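# Run lathe work order and sort the finished parts

## Task

Act as the cell operator, assuming nothing about what the previous shift left behind. Complete the work order and place the part that meets it in the good tray. Any machined part that fails goes to the rework tray if further cutting could still bring it into spec, and to the scrap tray if not. At the end the machine and the gauge must both be idle, no alarm may be active, the lathe door must be closed, and no loose item may remain inside the lathe.

## Robot and tools

Robot: a single six-joint arm with a two-finger gripper that can fold. Joint order everywhere is waist, shoulder, elbow, forearm roll, wrist pitch, wrist roll. The scene frame has its origin on the table top under the arm base, +z up, and +y to the left when looking along +x. The lathe sits behind the base toward -x, and its chuck faces +y. The gripper's fingers point along its own +z and open along its y. end_effector_position (metres) is the point between the closed pads. Fingertips extend about 33 mm past it at gaps up to 40 mm, and about 9 mm when fully open.

execute_actions takes actions, a list holding one action, plus optional cameras. An action can contain rows, steps, until, and device commands. rows holds up to 15 rows, each applied for one 1/30 s step. A row is one flat list of 9 numbers in [-1, 1]: six joint values, then gripper position, force_limit, speed. The six joint values are offsets, not poses. They are measured from the Joint targets as they stood when the action began, not from the previous row, so sending the same offset again moves further. Scale is 1.0 = 1.553 rad for waist and shoulder, 2.33 for elbow, and 2.913 for the three wrist joints. Ranges: elbow -2.792 to 2.792 rad, the others -6.283 to 6.283. Asking for more than 0.010 rad past a limit gets the call refused. Gripper position is absolute: +1 is open at 140 mm, the pads meet near -0.8, and -1 closes until blocked. force_limit from -1 to +1 gives roughly 14 to 58 N of pad force, and a faster speed squeezes harder. speed runs from -1 to +1, about 30 to 250 mm/s. To keep the gripper unchanged, resend your last three gripper numbers, because 0 is itself a command. steps is 1 to 450, default 15. After the last row the arm keeps heading for that row's target. until ends an action early on device fields only, e.g. {"machine":{"state":"idle"}}. Numeric fields need a comparison such as [">=",2]. {"all":{"status":"ended"}} and {"any":{"status":"ended"}} are also accepted. An empty actions list just reports state and images.

move: target is one 9-number row or up to 15 rows. The joint entries are again offsets from the current Joint targets, and every row counts from that same start. speed is in rad/s for the joint with farthest to travel (0.01 to 3.92, default 0.5). blend in rad rounds corners. stop_force (10 to 80 N) ends the path on contact, needs a slow speed, and cannot be used with blocking=false. zero=false keeps the earlier force zero. The result adds a move: line reading done, off_target, moving, held or fault, and limits=held if steps were withheld. While a non-blocking move runs, use wait (seconds 0 to 10) or stop before sending new rows. zoom_image enlarges a region [x0,y0,x1,y1], at most 504x504, of cam_chuck, cam_high, cam_low, cam_machine or cam_wrist. show_instructions displays the reference pages, including the work order. finished_scene with scene 1 or 2 ends the scene and cannot be undone.

Machine commands go under "machine", either as one object or a list of up to 8 run in sequence: door shut/open, chuck clamp/open, page, register+value+write together (value -9999 to 9999 in mm), cycle_start, feed_hold, reset, home, probe, tool_change, tool_set, air_blast. Lathe x values are diameters. z runs along the spindle away from the chuck face. Machine coordinates are zero or negative. A tool position is t<n>_x/z plus its wear. Programs use g54_z or g55_z, as shown by program_offset. cycle_start requires the door shut, the chuck clamped, the turret at the load place, a stored program number, and no alarm. The door and chuck stay locked while a cycle runs and for up to 3.2 s of spindle coast. Gauge: {"gauge":{"measure":true}} reads the single seated piece in about 12 s. Plain steel V-blocks take a straight piece, violet ones a stepped piece with its thick end toward the turquoise stop. The piece must lie level against the stop and the robot must not touch it. Results no_1 to no_20 are in mm and are matched against the inspection sheet's rows.

Result lines: end-effector pose and velocities, Joint positions/velocities/targets (rad), joint torques, external torques, flange force, Tool commands, object_status (2 means gripping something, 3 means at the commanded position or pads closed), position_measured in counts (3 open, 230 pads touching), machine fields (state, door_state, chuck_state, seat_state, alarm, entry, page registers), gauge fields, and notes such as "joint sent to its limit" or "joint command not followed".

Avoid: dropping parts or releasing them while they move; knocking anything off the work area or into the chip pan; hard hits. Faults come from a net force of 144 N, from contact torque over 309/309/145/40.9/40.9/40.9 N m, and from motor overheating, and each stops the arm. Do not grip with the fingers near the palm, and do not press fingertips straight into surfaces. Never reach into the lathe while a cycle runs, is held, or the spindle is still turning. Check that seat_state reads home after clamping before you run a program.

Each tool is called after ">>>" as name([rows], argument=value, ...), one row to a line, values as JSON.

Reference images:

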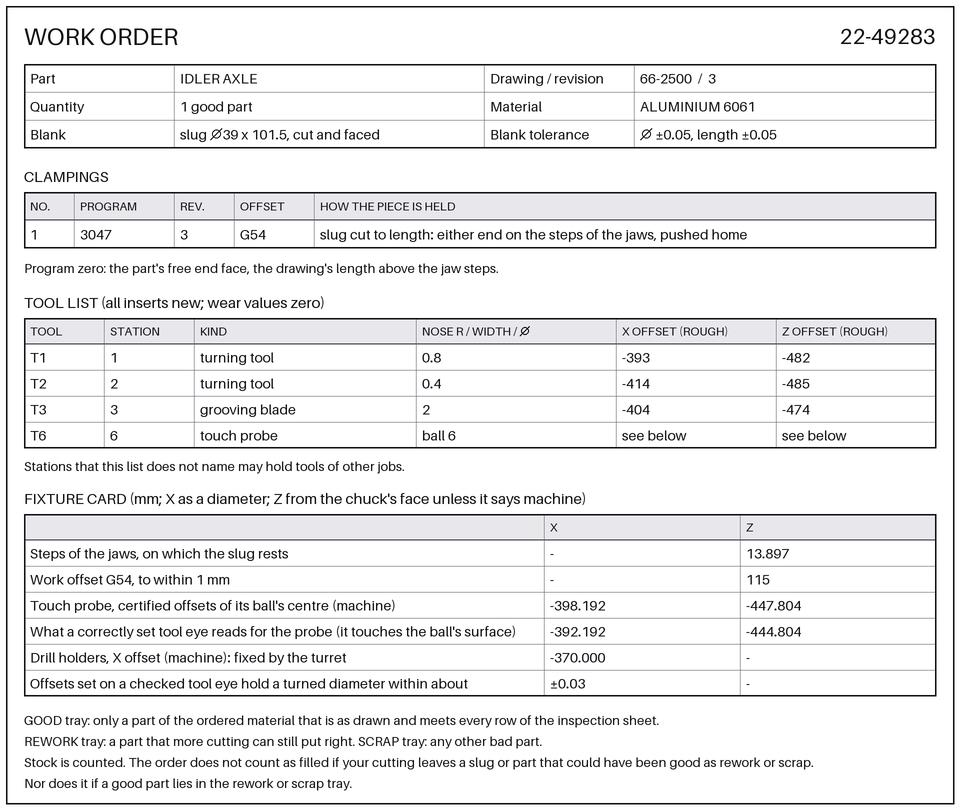

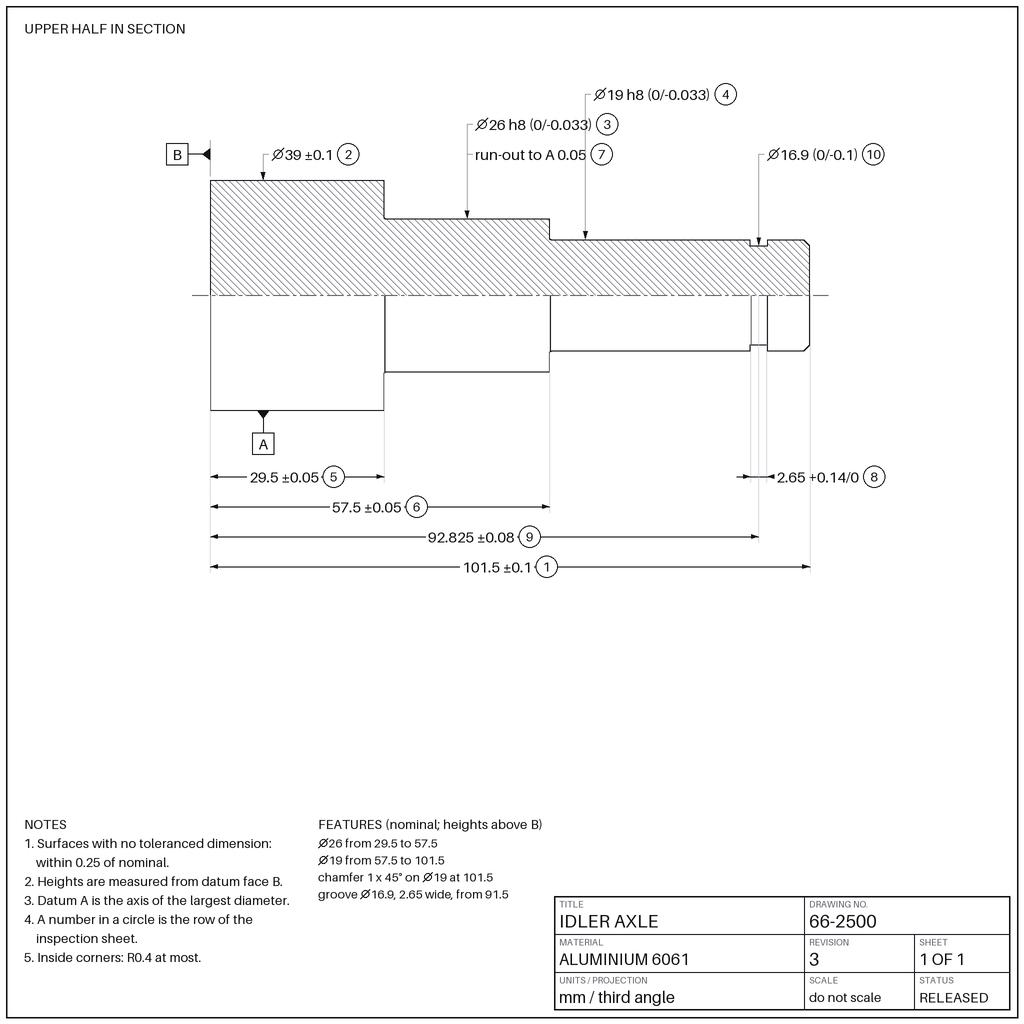

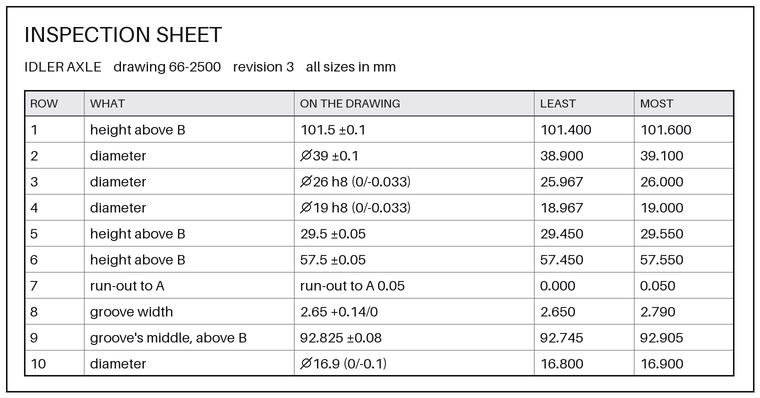

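## Session

>>> execute_actions(actions=[])

Scene clock: 0.00 s.
end_effector_position=(+0.4318, +0.0436, +0.4002) position_measured=3 object_status=3 end_effector_quat_wxyz=(-0.012, +0.707, -0.707, +0.008)
Joint positions: [0.037 -0.211 1.886 3.142 -1.442 0.024]
Joint velocities: within noise
Joint torques (N m): no reading
External joint torques (N m): no reading
Flange force (N): no reading
Joint targets: [0.037 -0.211 1.886 3.142 -1.442 0.024]
Tool commands: gripper/position=+1.0 gripper/force_limit=+1.0 gripper/speed=+1.0
machine.work_offsets: g54_z=+135.961 g55_z=+0.000
machine: state=done door_state=shut chuck_state=clamped seat_state=home door_answer=taken chuck_answer=taken page=work_offsets entry=no_entry entries=0 alarm=no_alarm queue=idle queue_left=0
gauge: readings=0

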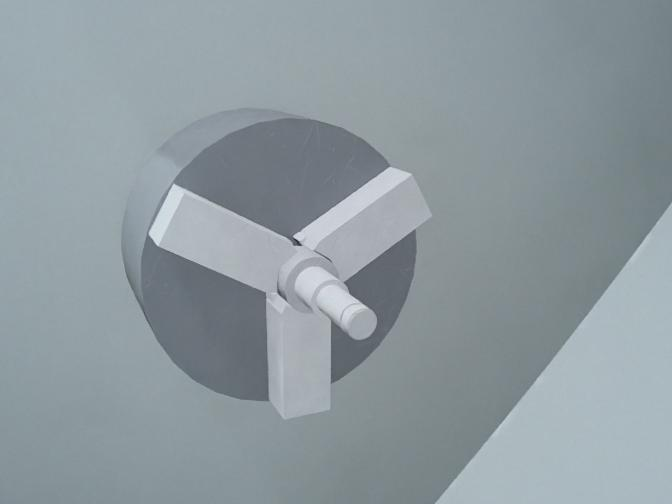

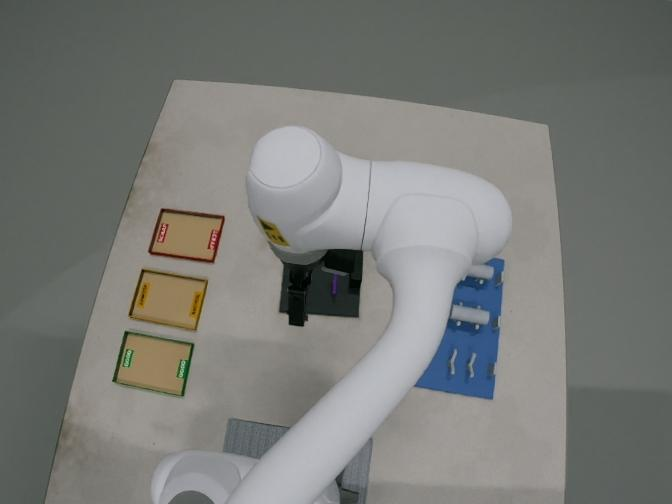

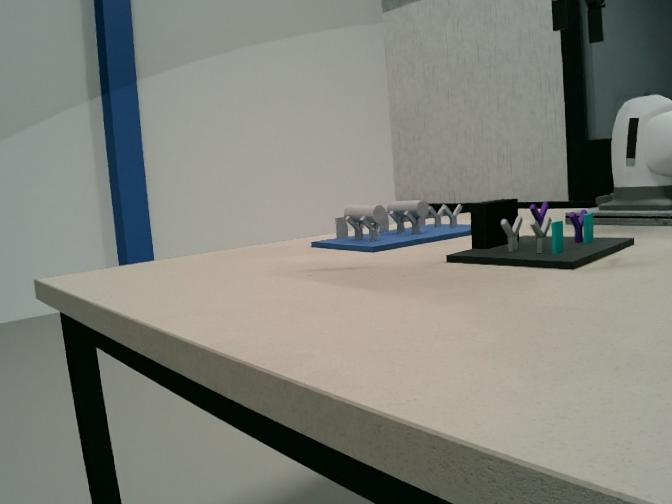

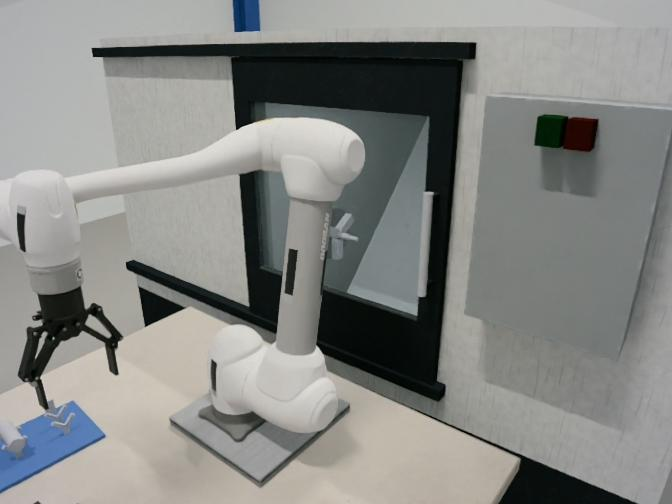

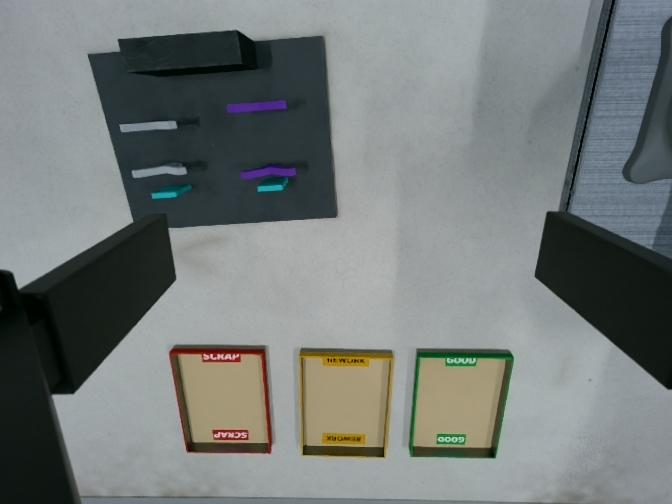

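>>> execute_actions([
  {"machine":{"page":"tools"},"steps":1},
], cameras=[])

>>> execute_actions([
  {"machine":{"page":"program"},"steps":1},
], cameras=[])

>>> execute_actions([
  {"machine":{"page":"measuring"},"steps":1},
], cameras=[])

>>> execute_actions([
  {"machine":{"page":"position"},"steps":1},
], cameras=["cam_chuck"])

>>> zoom_image(camera="cam_chuck", region=[220, 200, 420, 360])

Scene clock: 8.20 s.
end_effector_position=(+0.4318, +0.0436, +0.4002) position_measured=3 object_status=3 end_effector_quat_wxyz=(-0.012, +0.707, -0.707, +0.008)
Joint positions: [0.037 -0.211 1.886 3.142 -1.442 0.024]
Joint velocities: within noise
Joint torques (N m): [-1.07 -20.32 -44.61 -4.68 0.2 -0.2]
External joint torques (N m): [1.06 0.38 2.59 0.34 -0.13 0.2]
Flange force (N): [-2.6 2.9 4.1]
Joint targets: [0.037 -0.211 1.886 3.142 -1.442 0.024]
Tool commands: gripper/position=+1.0 gripper/force_limit=+1.0 gripper/speed=+1.0
machine.tools: t1_x=-393.212 t1_x_wear=+0.000 t1_z=-482.253 t1_z_wear=+0.000 t1_radius=+0.800 t1_station=+1.000 t2_x=-412.446 t2_x_wear=+0.000 t2_z=-485.057 t2_z_wear=+0.000 t2_radius=+0.400 t2_station=+2.000 t3_x=-404.422 t3_x_wear=+0.000 t3_z=-473.516 t3_z_wear=+0.000 t3_radius=+0.000 t3_station=+3.000 t4_x=-370.000 t4_x_wear=+0.000 t4_z=-422.810 t4_z_wear=+0.000 t4_radius=+0.000 t4_station=+4.000 t5_x=-409.394 t5_x_wear=+0.000 t5_z=-420.547 t5_z_wear=+0.000 t5_radius=+0.400 t5_station=+5.000 t6_x=-398.192 t6_x_wear=+0.000 t6_z=-447.804 t6_z_wear=+0.000 t6_radius=+3.000 t6_station=+6.000
machine: state=done door_state=shut chuck_state=clamped seat_state=home door_answer=taken chuck_answer=taken page=tools entry=no_entry entries=0 alarm=no_alarm queue=done queue_left=0
gauge: readings=0
No camera images: "cameras" was empty.

Scene clock: 8.43 s.
end_effector_position=(+0.4318, +0.0436, +0.4002) position_measured=3 object_status=3 end_effector_quat_wxyz=(-0.012, +0.707, -0.707, +0.008)
Joint positions: [0.037 -0.211 1.886 3.142 -1.442 0.024]
Joint velocities: within noise
Joint torques (N m): [-1.3 -20.12 -44.44 -4.67 0.17 -0.25]
External joint torques (N m): [1.28 0.65 2.71 0.35 -0.1 0.24]
Flange force (N): [-3.3 2.6 4.4]
Joint targets: [0.037 -0.211 1.886 3.142 -1.442 0.024]
Tool commands: gripper/position=+1.0 gripper/force_limit=+1.0 gripper/speed=+1.0
machine.program: program=+3047 tool_call=+1 tool_in_place=+0 program_revision=+3 program_offset=+54 load_peak=+0 stored1_number=+5772 stored1_revision=+2 stored2_number=+3047 stored2_revision=+3 stored3_number=+4243 stored3_revision=+4 stored4_number=+0 stored4_revision=+0 cycles=+1
machine: state=done door_state=shut chuck_state=clamped seat_state=home door_answer=taken chuck_answer=taken page=program entry=no_entry entries=0 alarm=no_alarm queue=done queue_left=0
gauge: readings=0
No camera images: "cameras" was empty.

Scene clock: 8.67 s.
end_effector_position=(+0.4318, +0.0436, +0.4002) position_measured=3 object_status=3 end_effector_quat_wxyz=(-0.012, +0.707, -0.707, +0.008)
Joint positions: [0.037 -0.211 1.886 3.142 -1.442 0.024]
Joint velocities: within noise
Joint torques (N m): [-1.44 -19.42 -44.24 -4.67 0.2 -0.27]
External joint torques (N m): [1.45 -0.38 2.49 0.35 -0.13 0.27]
Flange force (N): [-3.6 4.1 3.7]
Joint targets: [0.037 -0.211 1.886 3.142 -1.442 0.024]
Tool commands: gripper/position=+1.0 gripper/force_limit=+1.0 gripper/speed=+1.0
machine.measuring: probe_x=+0.000 probe_z=+0.000 probe_move_x=+0.000 probe_move_z=+0.000 probe_radius=+2.992 eye_x=+61.702 eye_z=+148.303 probe_touched=+0 probe_found_x=+0.000 probe_found_z=+0.000 set_x=+0.000 set_z=+0.000
machine: state=done door_state=shut chuck_state=clamped seat_state=home door_answer=taken chuck_answer=taken page=measuring entry=no_entry entries=0 alarm=no_alarm queue=done queue_left=0
gauge: readings=0
No camera images: "cameras" was empty.

Scene clock: 8.90 s.
end_effector_position=(+0.4318, +0.0436, +0.4002) position_measured=3 object_status=3 end_effector_quat_wxyz=(-0.012, +0.707, -0.707, +0.008)
Joint positions: [0.037 -0.211 1.886 3.142 -1.442 0.024]
Joint velocities: within noise
Joint torques (N m): [-1.48 -19.4 -44.39 -4.6 0.17 -0.25]
External joint torques (N m): [1.62 -0.39 2.59 0.29 -0.11 0.25]
Flange force (N): [-4.0 4.2 3.9]
Joint targets: [0.037 -0.211 1.886 3.142 -1.442 0.024]
Tool commands: gripper/position=+1.0 gripper/force_limit=+1.0 gripper/speed=+1.0
machine.position: pos_x=+0.000 pos_z=+0.000
machine: state=done door_state=shut chuck_state=clamped seat_state=home door_answer=taken chuck_answer=taken page=position entry=no_entry entries=0 alarm=no_alarm queue=done queue_left=0
gauge: readings=0
Images, in order (width x height): cam_chuck 672x504.

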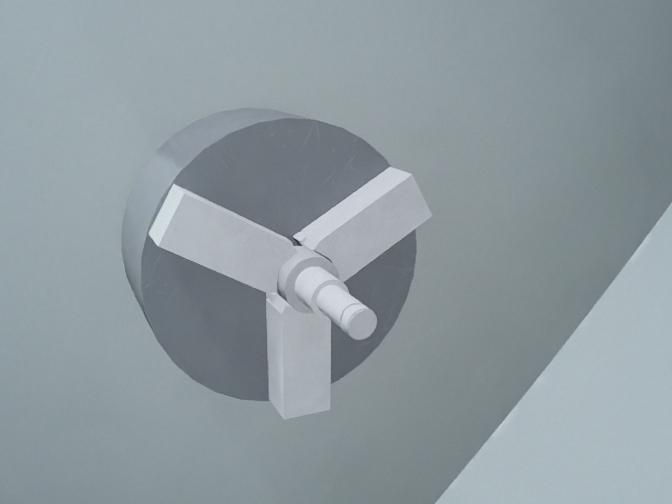

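Scaled by 2.520 from the camera's 672x504 image, which has a finer 960x720 frame.

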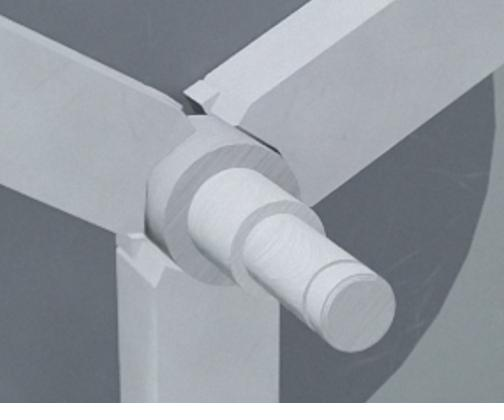

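>>> execute_actions([
  {"machine":[{"register":"tool_call","value":6,"write":true},{"tool_change":true},{"page":"measuring"},{"tool_set":true}],"steps":450,"until":{"machine":{"queue":["!=","running"]}}},
], cameras=["cam_chuck"])

Scene clock: 37.37 s.
end_effector_position=(+0.4318, +0.0436, +0.4002) position_measured=3 object_status=3 end_effector_quat_wxyz=(-0.012, +0.707, -0.707, +0.008)
Joint positions: [0.037 -0.211 1.886 3.142 -1.442 0.024]
Joint velocities: within noise
Joint torques (N m): [-0.47 -19.77 -44.42 -4.78 0.15 -0.26]
External joint torques (N m): [0.39 -0.06 2.55 0.45 -0.09 0.26]
Flange force (N): [-1.2 3.6 4.0]
Joint targets: [0.037 -0.211 1.886 3.142 -1.442 0.024]
Tool commands: gripper/position=+1.0 gripper/force_limit=+1.0 gripper/speed=+1.0
machine.measuring: probe_x=+0.000 probe_z=+0.000 probe_move_x=+0.000 probe_move_z=+0.000 probe_radius=+2.992 eye_x=+61.702 eye_z=+148.303 probe_touched=+0 probe_found_x=+0.000 probe_found_z=+0.000 set_x=+0.000 set_z=+0.000
machine: state=busy door_state=shut chuck_state=clamped seat_state=home door_answer=taken chuck_answer=taken page=measuring entry=taken entries=3 alarm=no_alarm queue=running queue_left=0
gauge: readings=0
Images, in order (width x height): cam_chuck 672x504.

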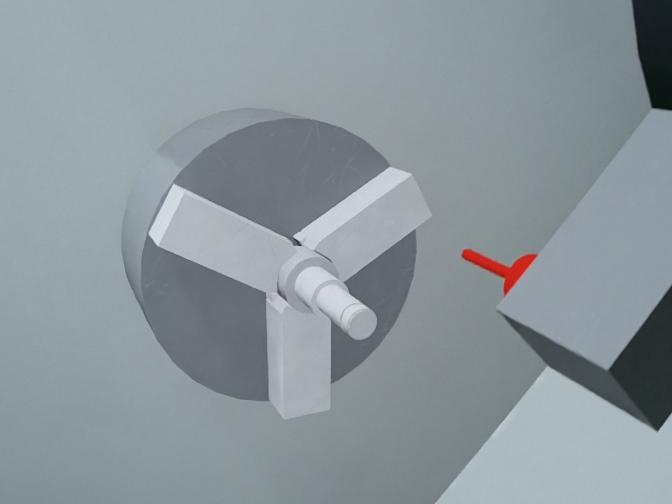

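>>> execute_actions([
  {"steps":450,"machine":{"page":"measuring"},"until":{"machine":{"state":["!=","busy"]}}},
], cameras=["cam_chuck"])

Scene clock: 40.63 s.
end_effector_position=(+0.4318, +0.0436, +0.4002) position_measured=3 object_status=3 end_effector_quat_wxyz=(-0.012, +0.707, -0.707, +0.008)
Joint positions: [0.037 -0.211 1.886 3.142 -1.442 0.024]
Joint velocities: within noise
Joint torques (N m): [-1.38 -20.08 -44.39 -4.69 0.19 -0.23]
External joint torques (N m): [1.4 0.29 2.5 0.36 -0.12 0.23]
Flange force (N): [-3.5 3.0 3.9]
Joint targets: [0.037 -0.211 1.886 3.142 -1.442 0.024]
Tool commands: gripper/position=+1.0 gripper/force_limit=+1.0 gripper/speed=+1.0
machine.measuring: probe_x=+0.000 probe_z=+0.000 probe_move_x=+0.000 probe_move_z=+0.000 probe_radius=+2.992 eye_x=+61.702 eye_z=+148.303 probe_touched=+0 probe_found_x=+0.000 probe_found_z=+0.000 set_x=-392.195 set_z=-444.807
machine: state=done door_state=shut chuck_state=clamped seat_state=home door_answer=taken chuck_answer=taken page=measuring entry=taken entries=3 alarm=no_alarm queue=done queue_left=0
gauge: readings=0
Images, in order (width x height): cam_chuck 672x504.

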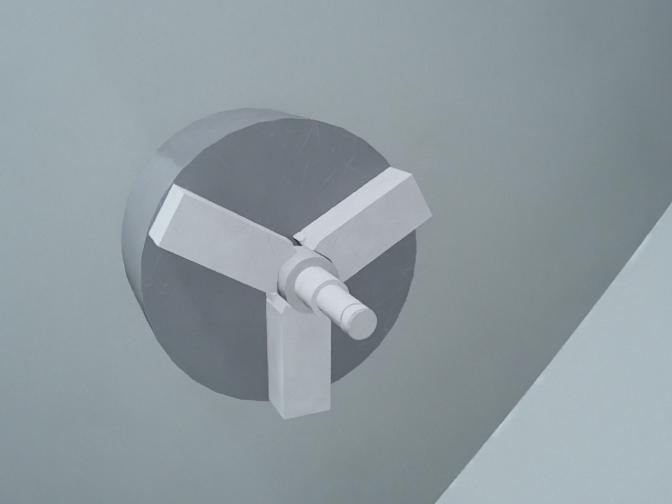

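>>> execute_actions([
  {"machine":[{"register":"tool_call","value":1,"write":true},{"tool_change":true},{"page":"measuring"},{"tool_set":true}],"steps":450,"until":{"all":{"status":"ended"},"machine":{"queue":["!=","running"],"state":["!=","busy"]}}},
], cameras=["cam_chuck"])

>>> execute_actions([
  {"machine":{"page":"measuring"},"steps":450,"until":{"machine":{"queue":["!=","running"],"state":["!=","busy"]}}},
], cameras=[])

>>> execute_actions([
  {"machine":[{"register":"tool_call","value":2,"write":true},{"tool_change":true},{"page":"measuring"},{"tool_set":true}],"steps":450,"until":{"machine":{"queue":["!=","running"],"state":["!=","busy"]}}},
], cameras=["cam_chuck"])

>>> execute_actions([
  {"machine":{"page":"measuring"},"steps":450,"until":{"machine":{"queue":["!=","running"],"state":["!=","busy"]}}},
], cameras=[])

>>> execute_actions([
  {"machine":[{"register":"tool_call","value":3,"write":true},{"tool_change":true},{"page":"measuring"},{"tool_set":true}],"steps":450,"until":{"machine":{"queue":["!=","running"],"state":["!=","busy"]}}},
], cameras=["cam_chuck"])

>>> execute_actions([
  {"machine":{"page":"measuring"},"steps":450,"until":{"machine":{"queue":["!=","running"],"state":["!=","busy"]}}},
], cameras=[])

Scene clock: 67.37 s.
end_effector_position=(+0.4318, +0.0436, +0.4002) position_measured=3 object_status=3 end_effector_quat_wxyz=(-0.012, +0.707, -0.707, +0.008)
Joint positions: [0.037 -0.211 1.886 3.142 -1.442 0.024]
Joint velocities: within noise
Joint torques (N m): [-1.18 -20.18 -44.46 -4.69 0.18 -0.22]
External joint torques (N m): [1.05 0.49 2.52 0.35 -0.11 0.22]
Flange force (N): [-2.7 2.7 4.0]
Joint targets: [0.037 -0.211 1.886 3.142 -1.442 0.024]
Tool commands: gripper/position=+1.0 gripper/force_limit=+1.0 gripper/speed=+1.0
machine.measuring: probe_x=+0.000 probe_z=+0.000 probe_move_x=+0.000 probe_move_z=+0.000 probe_radius=+2.992 eye_x=+61.702 eye_z=+148.303 probe_touched=+0 probe_found_x=+0.000 probe_found_z=+0.000 set_x=-392.195 set_z=-444.807
machine: state=busy door_state=shut chuck_state=clamped seat_state=home door_answer=taken chuck_answer=taken page=measuring entry=taken entries=6 alarm=no_alarm queue=running queue_left=0
gauge: readings=0
Images, in order (width x height): cam_chuck 672x504.

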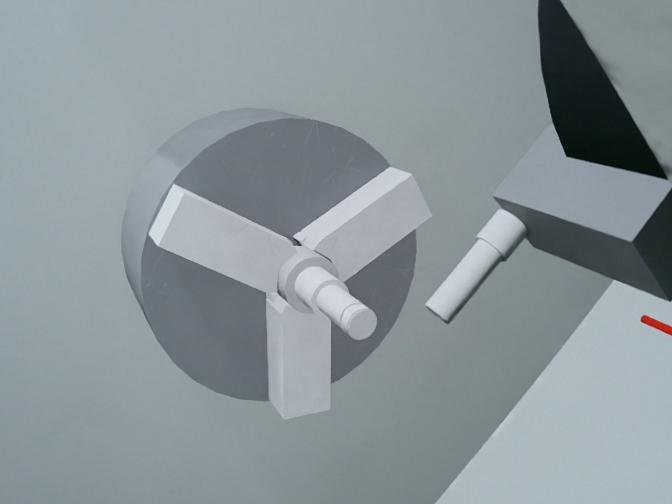

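Scene clock: 71.07 s.
end_effector_position=(+0.4318, +0.0436, +0.4002) position_measured=3 object_status=3 end_effector_quat_wxyz=(-0.012, +0.707, -0.707, +0.008)
Joint positions: [0.037 -0.211 1.886 3.142 -1.442 0.024]
Joint velocities: within noise
Joint torques (N m): [-0.93 -19.66 -44.39 -4.63 0.17 -0.21]
External joint torques (N m): [0.94 -0.34 2.34 0.29 -0.1 0.2]
Flange force (N): [-2.3 3.8 3.6]
Joint targets: [0.037 -0.211 1.886 3.142 -1.442 0.024]
Tool commands: gripper/position=+1.0 gripper/force_limit=+1.0 gripper/speed=+1.0
machine.measuring: probe_x=+0.000 probe_z=+0.000 probe_move_x=+0.000 probe_move_z=+0.000 probe_radius=+2.992 eye_x=+61.702 eye_z=+148.303 probe_touched=+0 probe_found_x=+0.000 probe_found_z=+0.000 set_x=-393.214 set_z=-482.255
machine: state=done door_state=shut chuck_state=clamped seat_state=home door_answer=taken chuck_answer=taken page=measuring entry=taken entries=6 alarm=no_alarm queue=done queue_left=0
gauge: readings=0
No camera images: "cameras" was empty.

Scene clock: 86.27 s.
end_effector_position=(+0.4318, +0.0436, +0.4002) position_measured=3 object_status=3 end_effector_quat_wxyz=(-0.012, +0.707, -0.707, +0.008)
Joint positions: [0.037 -0.211 1.886 3.142 -1.442 0.024]
Joint velocities: within noise
Joint torques (N m): [-1.42 -19.24 -44.52 -4.61 0.24 -0.18]
External joint torques (N m): [1.35 -0.46 2.71 0.28 -0.18 0.18]
Flange force (N): [-3.1 4.5 4.0]
Joint targets: [0.037 -0.211 1.886 3.142 -1.442 0.024]
Tool commands: gripper/position=+1.0 gripper/force_limit=+1.0 gripper/speed=+1.0
machine.measuring: probe_x=+0.000 probe_z=+0.000 probe_move_x=+0.000 probe_move_z=+0.000 probe_radius=+2.992 eye_x=+61.702 eye_z=+148.303 probe_touched=+0 probe_found_x=+0.000 probe_found_z=+0.000 set_x=-393.214 set_z=-482.255
machine: state=busy door_state=shut chuck_state=clamped seat_state=home door_answer=taken chuck_answer=taken page=measuring entry=taken entries=9 alarm=no_alarm queue=running queue_left=0
gauge: readings=0
Images, in order (width x height): cam_chuck 672x504.

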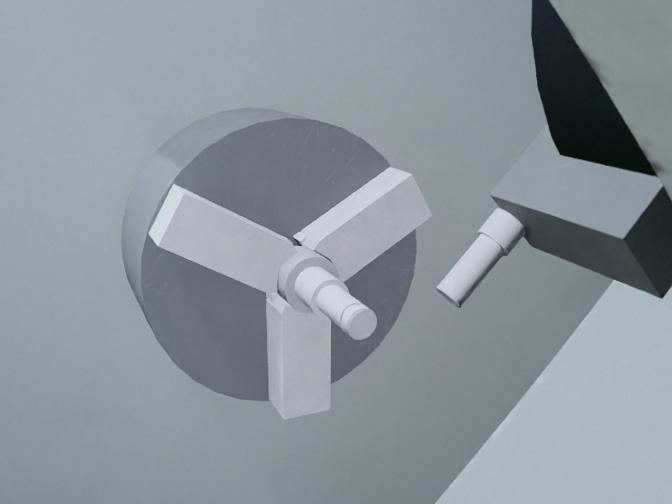

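Scene clock: 90.03 s.
end_effector_position=(+0.4318, +0.0436, +0.4002) position_measured=3 object_status=3 end_effector_quat_wxyz=(-0.012, +0.707, -0.707, +0.008)
Joint positions: [0.037 -0.211 1.886 3.142 -1.442 0.024]
Joint velocities: within noise
Joint torques (N m): [-1.16 -19.45 -44.54 -4.66 0.14 -0.29]
External joint torques (N m): [1.05 -0.52 2.71 0.33 -0.08 0.29]
Flange force (N): [-2.7 4.6 4.2]
Joint targets: [0.037 -0.211 1.886 3.142 -1.442 0.024]
Tool commands: gripper/position=+1.0 gripper/force_limit=+1.0 gripper/speed=+1.0
machine.measuring: probe_x=+0.000 probe_z=+0.000 probe_move_x=+0.000 probe_move_z=+0.000 probe_radius=+2.992 eye_x=+61.702 eye_z=+148.303 probe_touched=+0 probe_found_x=+0.000 probe_found_z=+0.000 set_x=-414.501 set_z=-485.060
machine: state=done door_state=shut chuck_state=clamped seat_state=home door_answer=taken chuck_answer=taken page=measuring entry=taken entries=9 alarm=no_alarm queue=done queue_left=0
gauge: readings=0
No camera images: "cameras" was empty.

Scene clock: 105.23 s.
end_effector_position=(+0.4318, +0.0436, +0.4002) position_measured=3 object_status=3 end_effector_quat_wxyz=(-0.012, +0.707, -0.707, +0.008)
Joint positions: [0.037 -0.211 1.886 3.142 -1.442 0.024]
Joint velocities: within noise
Joint torques (N m): [-1.38 -19.49 -44.52 -4.64 0.19 -0.26]
External joint torques (N m): [1.38 -0.33 2.67 0.32 -0.12 0.26]
Flange force (N): [-3.4 4.2 4.1]
Joint targets: [0.037 -0.211 1.886 3.142 -1.442 0.024]
Tool commands: gripper/position=+1.0 gripper/force_limit=+1.0 gripper/speed=+1.0
machine.measuring: probe_x=+0.000 probe_z=+0.000 probe_move_x=+0.000 probe_move_z=+0.000 probe_radius=+2.992 eye_x=+61.702 eye_z=+148.303 probe_touched=+0 probe_found_x=+0.000 probe_found_z=+0.000 set_x=-414.501 set_z=-485.060
machine: state=busy door_state=shut chuck_state=clamped seat_state=home door_answer=taken chuck_answer=taken page=measuring entry=taken entries=12 alarm=no_alarm queue=running queue_left=0
gauge: readings=0
Images, in order (width x height): cam_chuck 672x504.

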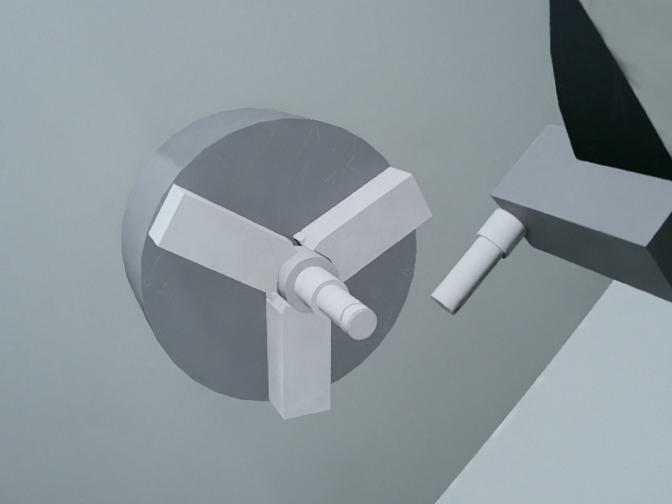

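Scene clock: 108.70 s.
end_effector_position=(+0.4318, +0.0436, +0.4002) position_measured=3 object_status=3 end_effector_quat_wxyz=(-0.012, +0.707, -0.707, +0.008)
Joint positions: [0.037 -0.211 1.886 3.142 -1.442 0.024]
Joint velocities: within noise
Joint torques (N m): [-1.04 -20.08 -44.51 -4.65 0.24 -0.22]
External joint torques (N m): [1.01 0.23 2.75 0.33 -0.18 0.21]
Flange force (N): [-2.5 3.4 4.2]
Joint targets: [0.037 -0.211 1.886 3.142 -1.442 0.024]
Tool commands: gripper/position=+1.0 gripper/force_limit=+1.0 gripper/speed=+1.0
machine.measuring: probe_x=+0.000 probe_z=+0.000 probe_move_x=+0.000 probe_move_z=+0.000 probe_radius=+2.992 eye_x=+61.702 eye_z=+148.303 probe_touched=+0 probe_found_x=+0.000 probe_found_z=+0.000 set_x=-404.431 set_z=-473.519
machine: state=done door_state=shut chuck_state=clamped seat_state=home door_answer=taken chuck_answer=taken page=measuring entry=taken entries=12 alarm=no_alarm queue=done queue_left=0
gauge: readings=0
No camera images: "cameras" was empty.

>>> execute_actions([
  {"machine":[{"register":"tool_call","value":6,"write":true},{"tool_change":true},{"register":"probe_x","value":60,"write":true},{"register":"probe_z","value":58,"write":true},{"register":"probe_move_x","value":-40,"write":true},{"page":"measuring","probe":true}],"steps":450,"until":{"machine":{"queue":["!=","running"],"state":["!=","busy"]}}},
], cameras=["cam_chuck"])

>>> execute_actions([
  {"machine":{"page":"measuring"},"steps":450,"until":{"machine":{"queue":["!=","running"],"state":["!=","busy"]}}},
], cameras=["cam_chuck"])

Scene clock: 145.47 s.
end_effector_position=(+0.4318, +0.0436, +0.4002) position_measured=3 object_status=3 end_effector_quat_wxyz=(-0.012, +0.707, -0.707, +0.008)
Joint positions: [0.037 -0.211 1.886 3.142 -1.442 0.024]
Joint velocities: within noise
Joint torques (N m): [-1.09 -19.79 -44.25 -4.62 0.23 -0.24]
External joint torques (N m): [0.96 0.17 2.59 0.31 -0.17 0.24]
Flange force (N): [-2.5 3.3 4.0]
Joint targets: [0.037 -0.211 1.886 3.142 -1.442 0.024]
Tool commands: gripper/position=+1.0 gripper/force_limit=+1.0 gripper/speed=+1.0
machine.measuring: probe_x=+60.000 probe_z=+58.000 probe_move_x=-40.000 probe_move_z=+0.000 probe_radius=+2.992 eye_x=+61.702 eye_z=+148.303 probe_touched=+1 probe_found_x=+25.981 probe_found_z=+58.000 set_x=-404.431 set_z=-473.519
machine: state=done door_state=shut chuck_state=clamped seat_state=home door_answer=taken chuck_answer=taken page=measuring entry=taken entries=18 alarm=no_alarm queue=done queue_left=0
gauge: readings=0
Images, in order (width x height): cam_chuck 672x504.

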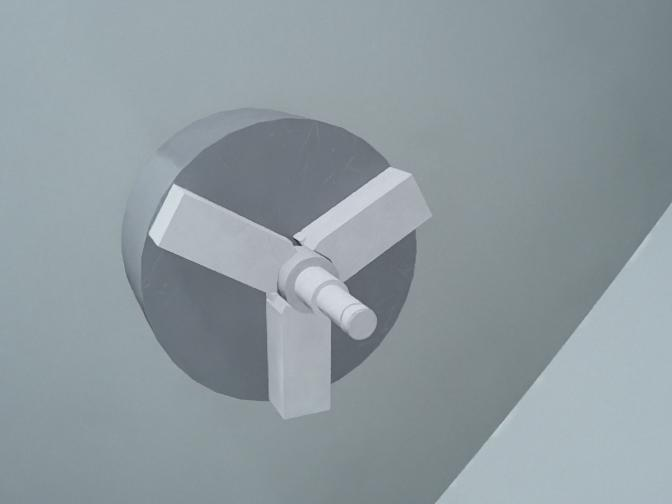

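Scene clock: 145.73 s.
end_effector_position=(+0.4318, +0.0436, +0.4002) position_measured=3 object_status=3 end_effector_quat_wxyz=(-0.012, +0.707, -0.707, +0.008)
Joint positions: [0.037 -0.211 1.886 3.142 -1.442 0.024]
Joint velocities: within noise
Joint torques (N m): [-0.95 -20.02 -44.52 -4.7 0.17 -0.31]
External joint torques (N m): [0.93 0.51 2.66 0.38 -0.1 0.31]
Flange force (N): [-2.6 2.8 4.3]
Joint targets: [0.037 -0.211 1.886 3.142 -1.442 0.024]
Tool commands: gripper/position=+1.0 gripper/force_limit=+1.0 gripper/speed=+1.0
machine.measuring: probe_x=+60.000 probe_z=+58.000 probe_move_x=-40.000 probe_move_z=+0.000 probe_radius=+2.992 eye_x=+61.702 eye_z=+148.303 probe_touched=+1 probe_found_x=+25.981 probe_found_z=+58.000 set_x=-404.431 set_z=-473.519
machine: state=done door_state=shut chuck_state=clamped seat_state=home door_answer=taken chuck_answer=taken page=measuring entry=taken entries=18 alarm=no_alarm queue=done queue_left=0
gauge: readings=0
Images, in order (width x height): cam_chuck 672x504.

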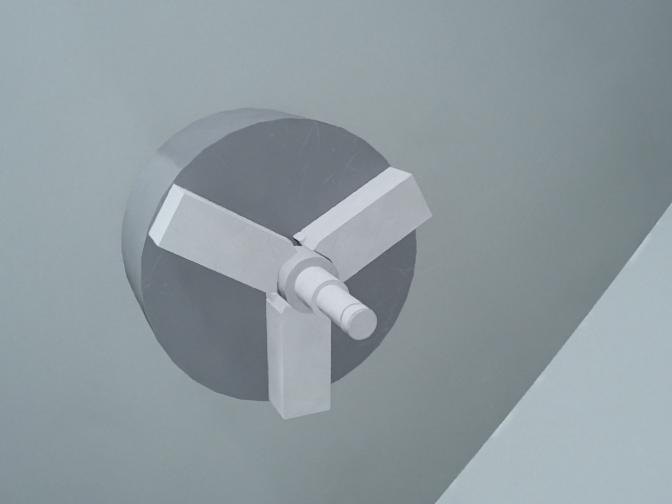

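>>> execute_actions([
  {"machine":[{"register":"probe_z","value":85,"write":true},{"page":"measuring","probe":true}],"steps":450,"until":{"machine":{"queue":["!=","running"],"state":["!=","busy"]}}},
], cameras=[])

>>> execute_actions([
  {"machine":[{"register":"probe_move_x","value":0,"write":true},{"register":"probe_move_z","value":-15,"write":true},{"register":"probe_x","value":8,"write":true},{"register":"probe_z","value":125,"write":true},{"page":"measuring","probe":true}],"steps":450,"until":{"machine":{"queue":["!=","running"],"state":["!=","busy"]}}},
], cameras=[])

>>> execute_actions([
  {"machine":[{"register":"probe_x","value":33.5,"write":true},{"register":"probe_z","value":55,"write":true},{"page":"measuring","probe":true}],"steps":450,"until":{"machine":{"queue":["!=","running"],"state":["!=","busy"]}}},
], cameras=[])

>>> execute_actions([
  {"machine":[{"register":"probe_x","value":25.6,"write":true},{"register":"probe_z","value":80,"write":true},{"page":"measuring","probe":true}],"steps":450,"until":{"machine":{"queue":["!=","running"],"state":["!=","busy"]}}},
], cameras=[])

Scene clock: 166.77 s.
end_effector_position=(+0.4318, +0.0436, +0.4002) position_measured=3 object_status=3 end_effector_quat_wxyz=(-0.012, +0.707, -0.707, +0.008)
Joint positions: [0.037 -0.211 1.886 3.142 -1.442 0.024]
Joint velocities: within noise
Joint torques (N m): [-1.26 -19.74 -44.23 -4.68 0.12 -0.28]
External joint torques (N m): [1.27 -0.25 2.35 0.35 -0.05 0.28]
Flange force (N): [-3.2 3.7 3.7]
Joint targets: [0.037 -0.211 1.886 3.142 -1.442 0.024]
Tool commands: gripper/position=+1.0 gripper/force_limit=+1.0 gripper/speed=+1.0
machine.measuring: probe_x=+60.000 probe_z=+85.000 probe_move_x=-40.000 probe_move_z=+0.000 probe_radius=+2.992 eye_x=+61.702 eye_z=+148.303 probe_touched=+1 probe_found_x=+18.984 probe_found_z=+85.000 set_x=-404.431 set_z=-473.519
machine: state=done door_state=shut chuck_state=clamped seat_state=home door_answer=taken chuck_answer=taken page=measuring entry=taken entries=20 alarm=no_alarm queue=done queue_left=0
gauge: readings=0
No camera images: "cameras" was empty.

Scene clock: 173.33 s.
end_effector_position=(+0.4318, +0.0436, +0.4002) position_measured=3 object_status=3 end_effector_quat_wxyz=(-0.012, +0.707, -0.707, +0.008)
Joint positions: [0.037 -0.211 1.886 3.142 -1.442 0.024]
Joint velocities: within noise
Joint torques (N m): [-0.99 -20.2 -44.54 -4.73 0.22 -0.32]
External joint torques (N m): [0.97 0.8 2.79 0.42 -0.14 0.32]
Flange force (N): [-2.7 2.5 4.5]
Joint targets: [0.037 -0.211 1.886 3.142 -1.442 0.024]
Tool commands: gripper/position=+1.0 gripper/force_limit=+1.0 gripper/speed=+1.0
machine.measuring: probe_x=+8.000 probe_z=+125.000 probe_move_x=+0.000 probe_move_z=-15.000 probe_radius=+2.992 eye_x=+61.702 eye_z=+148.303 probe_touched=+1 probe_found_x=+8.000 probe_found_z=+115.379 set_x=-404.431 set_z=-473.519
machine: state=done door_state=shut chuck_state=clamped seat_state=home door_answer=taken chuck_answer=taken page=measuring entry=taken entries=25 alarm=no_alarm queue=done queue_left=0
gauge: readings=0
No camera images: "cameras" was empty.

Scene clock: 179.97 s.
end_effector_position=(+0.4318, +0.0436, +0.4002) position_measured=3 object_status=3 end_effector_quat_wxyz=(-0.012, +0.707, -0.707, +0.008)
Joint positions: [0.037 -0.211 1.886 3.142 -1.442 0.024]
Joint velocities: within noise
Joint torques (N m): [-0.88 -20.13 -44.52 -4.73 0.22 -0.24]
External joint torques (N m): [0.77 0.59 2.7 0.4 -0.15 0.24]
Flange force (N): [-2.1 2.7 4.3]
Joint targets: [0.037 -0.211 1.886 3.142 -1.442 0.024]
Tool commands: gripper/position=+1.0 gripper/force_limit=+1.0 gripper/speed=+1.0
machine.measuring: probe_x=+33.500 probe_z=+55.000 probe_move_x=+0.000 probe_move_z=-15.000 probe_radius=+2.992 eye_x=+61.702 eye_z=+148.303 probe_touched=+1 probe_found_x=+33.500 probe_found_z=+42.970 set_x=-404.431 set_z=-473.519
machine: state=done door_state=shut chuck_state=clamped seat_state=home door_answer=taken chuck_answer=taken page=measuring entry=taken entries=28 alarm=no_alarm queue=done queue_left=0
gauge: readings=0
No camera images: "cameras" was empty.

Scene clock: 186.17 s.
end_effector_position=(+0.4318, +0.0436, +0.4002) position_measured=3 object_status=3 end_effector_quat_wxyz=(-0.012, +0.707, -0.707, +0.008)
Joint positions: [0.037 -0.211 1.886 3.142 -1.442 0.024]
Joint velocities: within noise
Joint torques (N m): [-1.26 -19.33 -44.4 -4.66 0.17 -0.26]
External joint torques (N m): [1.22 -0.38 2.78 0.36 -0.12 0.26]
Flange force (N): [-3.0 4.5 4.2]
Joint targets: [0.037 -0.211 1.886 3.142 -1.442 0.024]
Tool commands: gripper/position=+1.0 gripper/force_limit=+1.0 gripper/speed=+1.0
machine.measuring: probe_x=+25.600 probe_z=+80.000 probe_move_x=+0.000 probe_move_z=-15.000 probe_radius=+2.992 eye_x=+61.702 eye_z=+148.303 probe_touched=+1 probe_found_x=+25.600 probe_found_z=+70.970 set_x=-404.431 set_z=-473.519
machine: state=done door_state=shut chuck_state=clamped seat_state=home door_answer=taken chuck_answer=taken page=measuring entry=taken entries=31 alarm=no_alarm queue=done queue_left=0
gauge: readings=0
No camera images: "cameras" was empty.

>>> zoom_image(camera="cam_high", region=[360, 230, 560, 410])

>>> execute_actions([
  {"machine":[{"register":"g54_z","value":115.397,"write":true},{"register":"t2_x","value":-414.498,"write":true},{"register":"t2_x_wear","value":0.025,"write":true},{"register":"t3_x","value":-404.428,"write":true},{"page":"tools"},{"door":"open"}],"steps":150,"until":{"machine":{"door_state":"open"}}},
])

>>> zoom_image(camera="cam_machine", region=[220, 40, 480, 420])

>>> zoom_image(camera="cam_low", region=[300, 180, 660, 290])

This scene's latest camera images include none from cam_high. They are from: cam_chuck. cam_high's image comes with the result of a call that names it in "cameras".

Scene clock: 225.30 s.
end_effector_position=(+0.4318, +0.0436, +0.4002) position_measured=3 object_status=3 end_effector_quat_wxyz=(-0.012, +0.707, -0.707, +0.008)
Joint positions: [0.037 -0.211 1.886 3.142 -1.442 0.024]
Joint velocities: within noise
Joint torques (N m): [-1.32 -19.7 -44.45 -4.62 0.15 -0.2]
External joint torques (N m): [1.18 0.13 2.79 0.3 -0.08 0.2]
Flange force (N): [-2.8 3.6 4.4]
Joint targets: [0.037 -0.211 1.886 3.142 -1.442 0.024]
Tool commands: gripper/position=+1.0 gripper/force_limit=+1.0 gripper/speed=+1.0
machine.tools: t1_x=-393.212 t1_x_wear=+0.000 t1_z=-482.253 t1_z_wear=+0.000 t1_radius=+0.800 t1_station=+1.000 t2_x=-414.498 t2_x_wear=+0.025 t2_z=-485.057 t2_z_wear=+0.000 t2_radius=+0.400 t2_station=+2.000 t3_x=-404.428 t3_x_wear=+0.000 t3_z=-473.516 t3_z_wear=+0.000 t3_radius=+0.000 t3_station=+3.000 t4_x=-370.000 t4_x_wear=+0.000 t4_z=-422.810 t4_z_wear=+0.000 t4_radius=+0.000 t4_station=+4.000 t5_x=-409.394 t5_x_wear=+0.000 t5_z=-420.547 t5_z_wear=+0.000 t5_radius=+0.400 t5_station=+5.000 t6_x=-398.192 t6_x_wear=+0.000 t6_z=-447.804 t6_z_wear=+0.000 t6_radius=+3.000 t6_station=+6.000
machine: state=done door_state=open chuck_state=clamped seat_state=home door_answer=taken chuck_answer=taken page=tools entry=taken entries=35 alarm=no_alarm queue=running queue_left=0
gauge: readings=0

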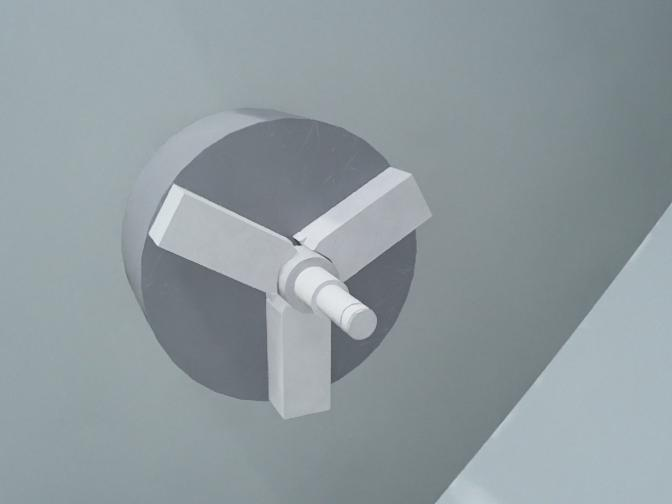

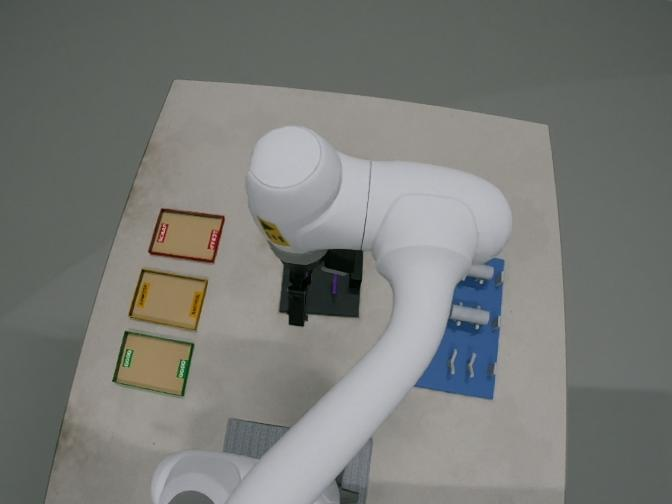

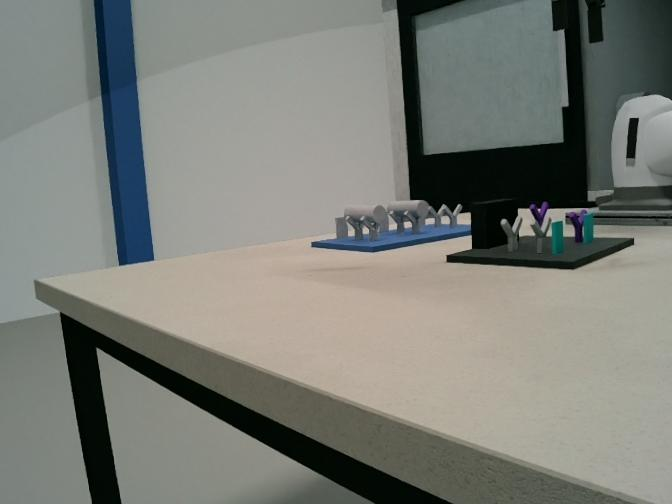

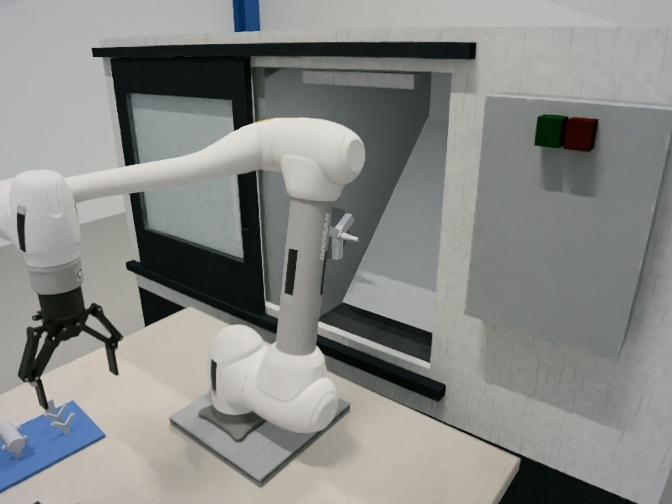

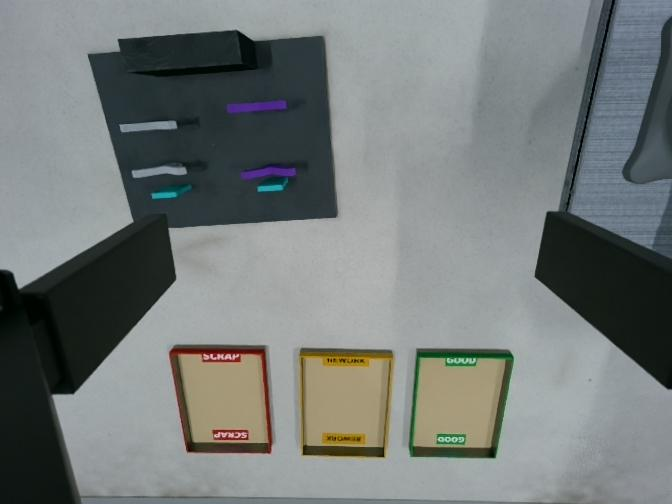

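Scaled by 1.326 from the camera's 672x504 image, which has a finer 960x720 frame.

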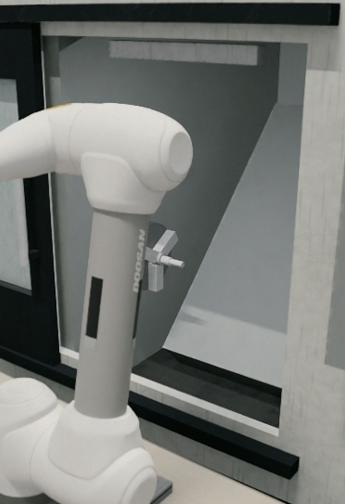

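Scaled by 1.400 from the camera's 672x504 image, which has a finer 960x720 frame.

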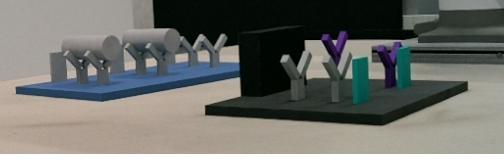

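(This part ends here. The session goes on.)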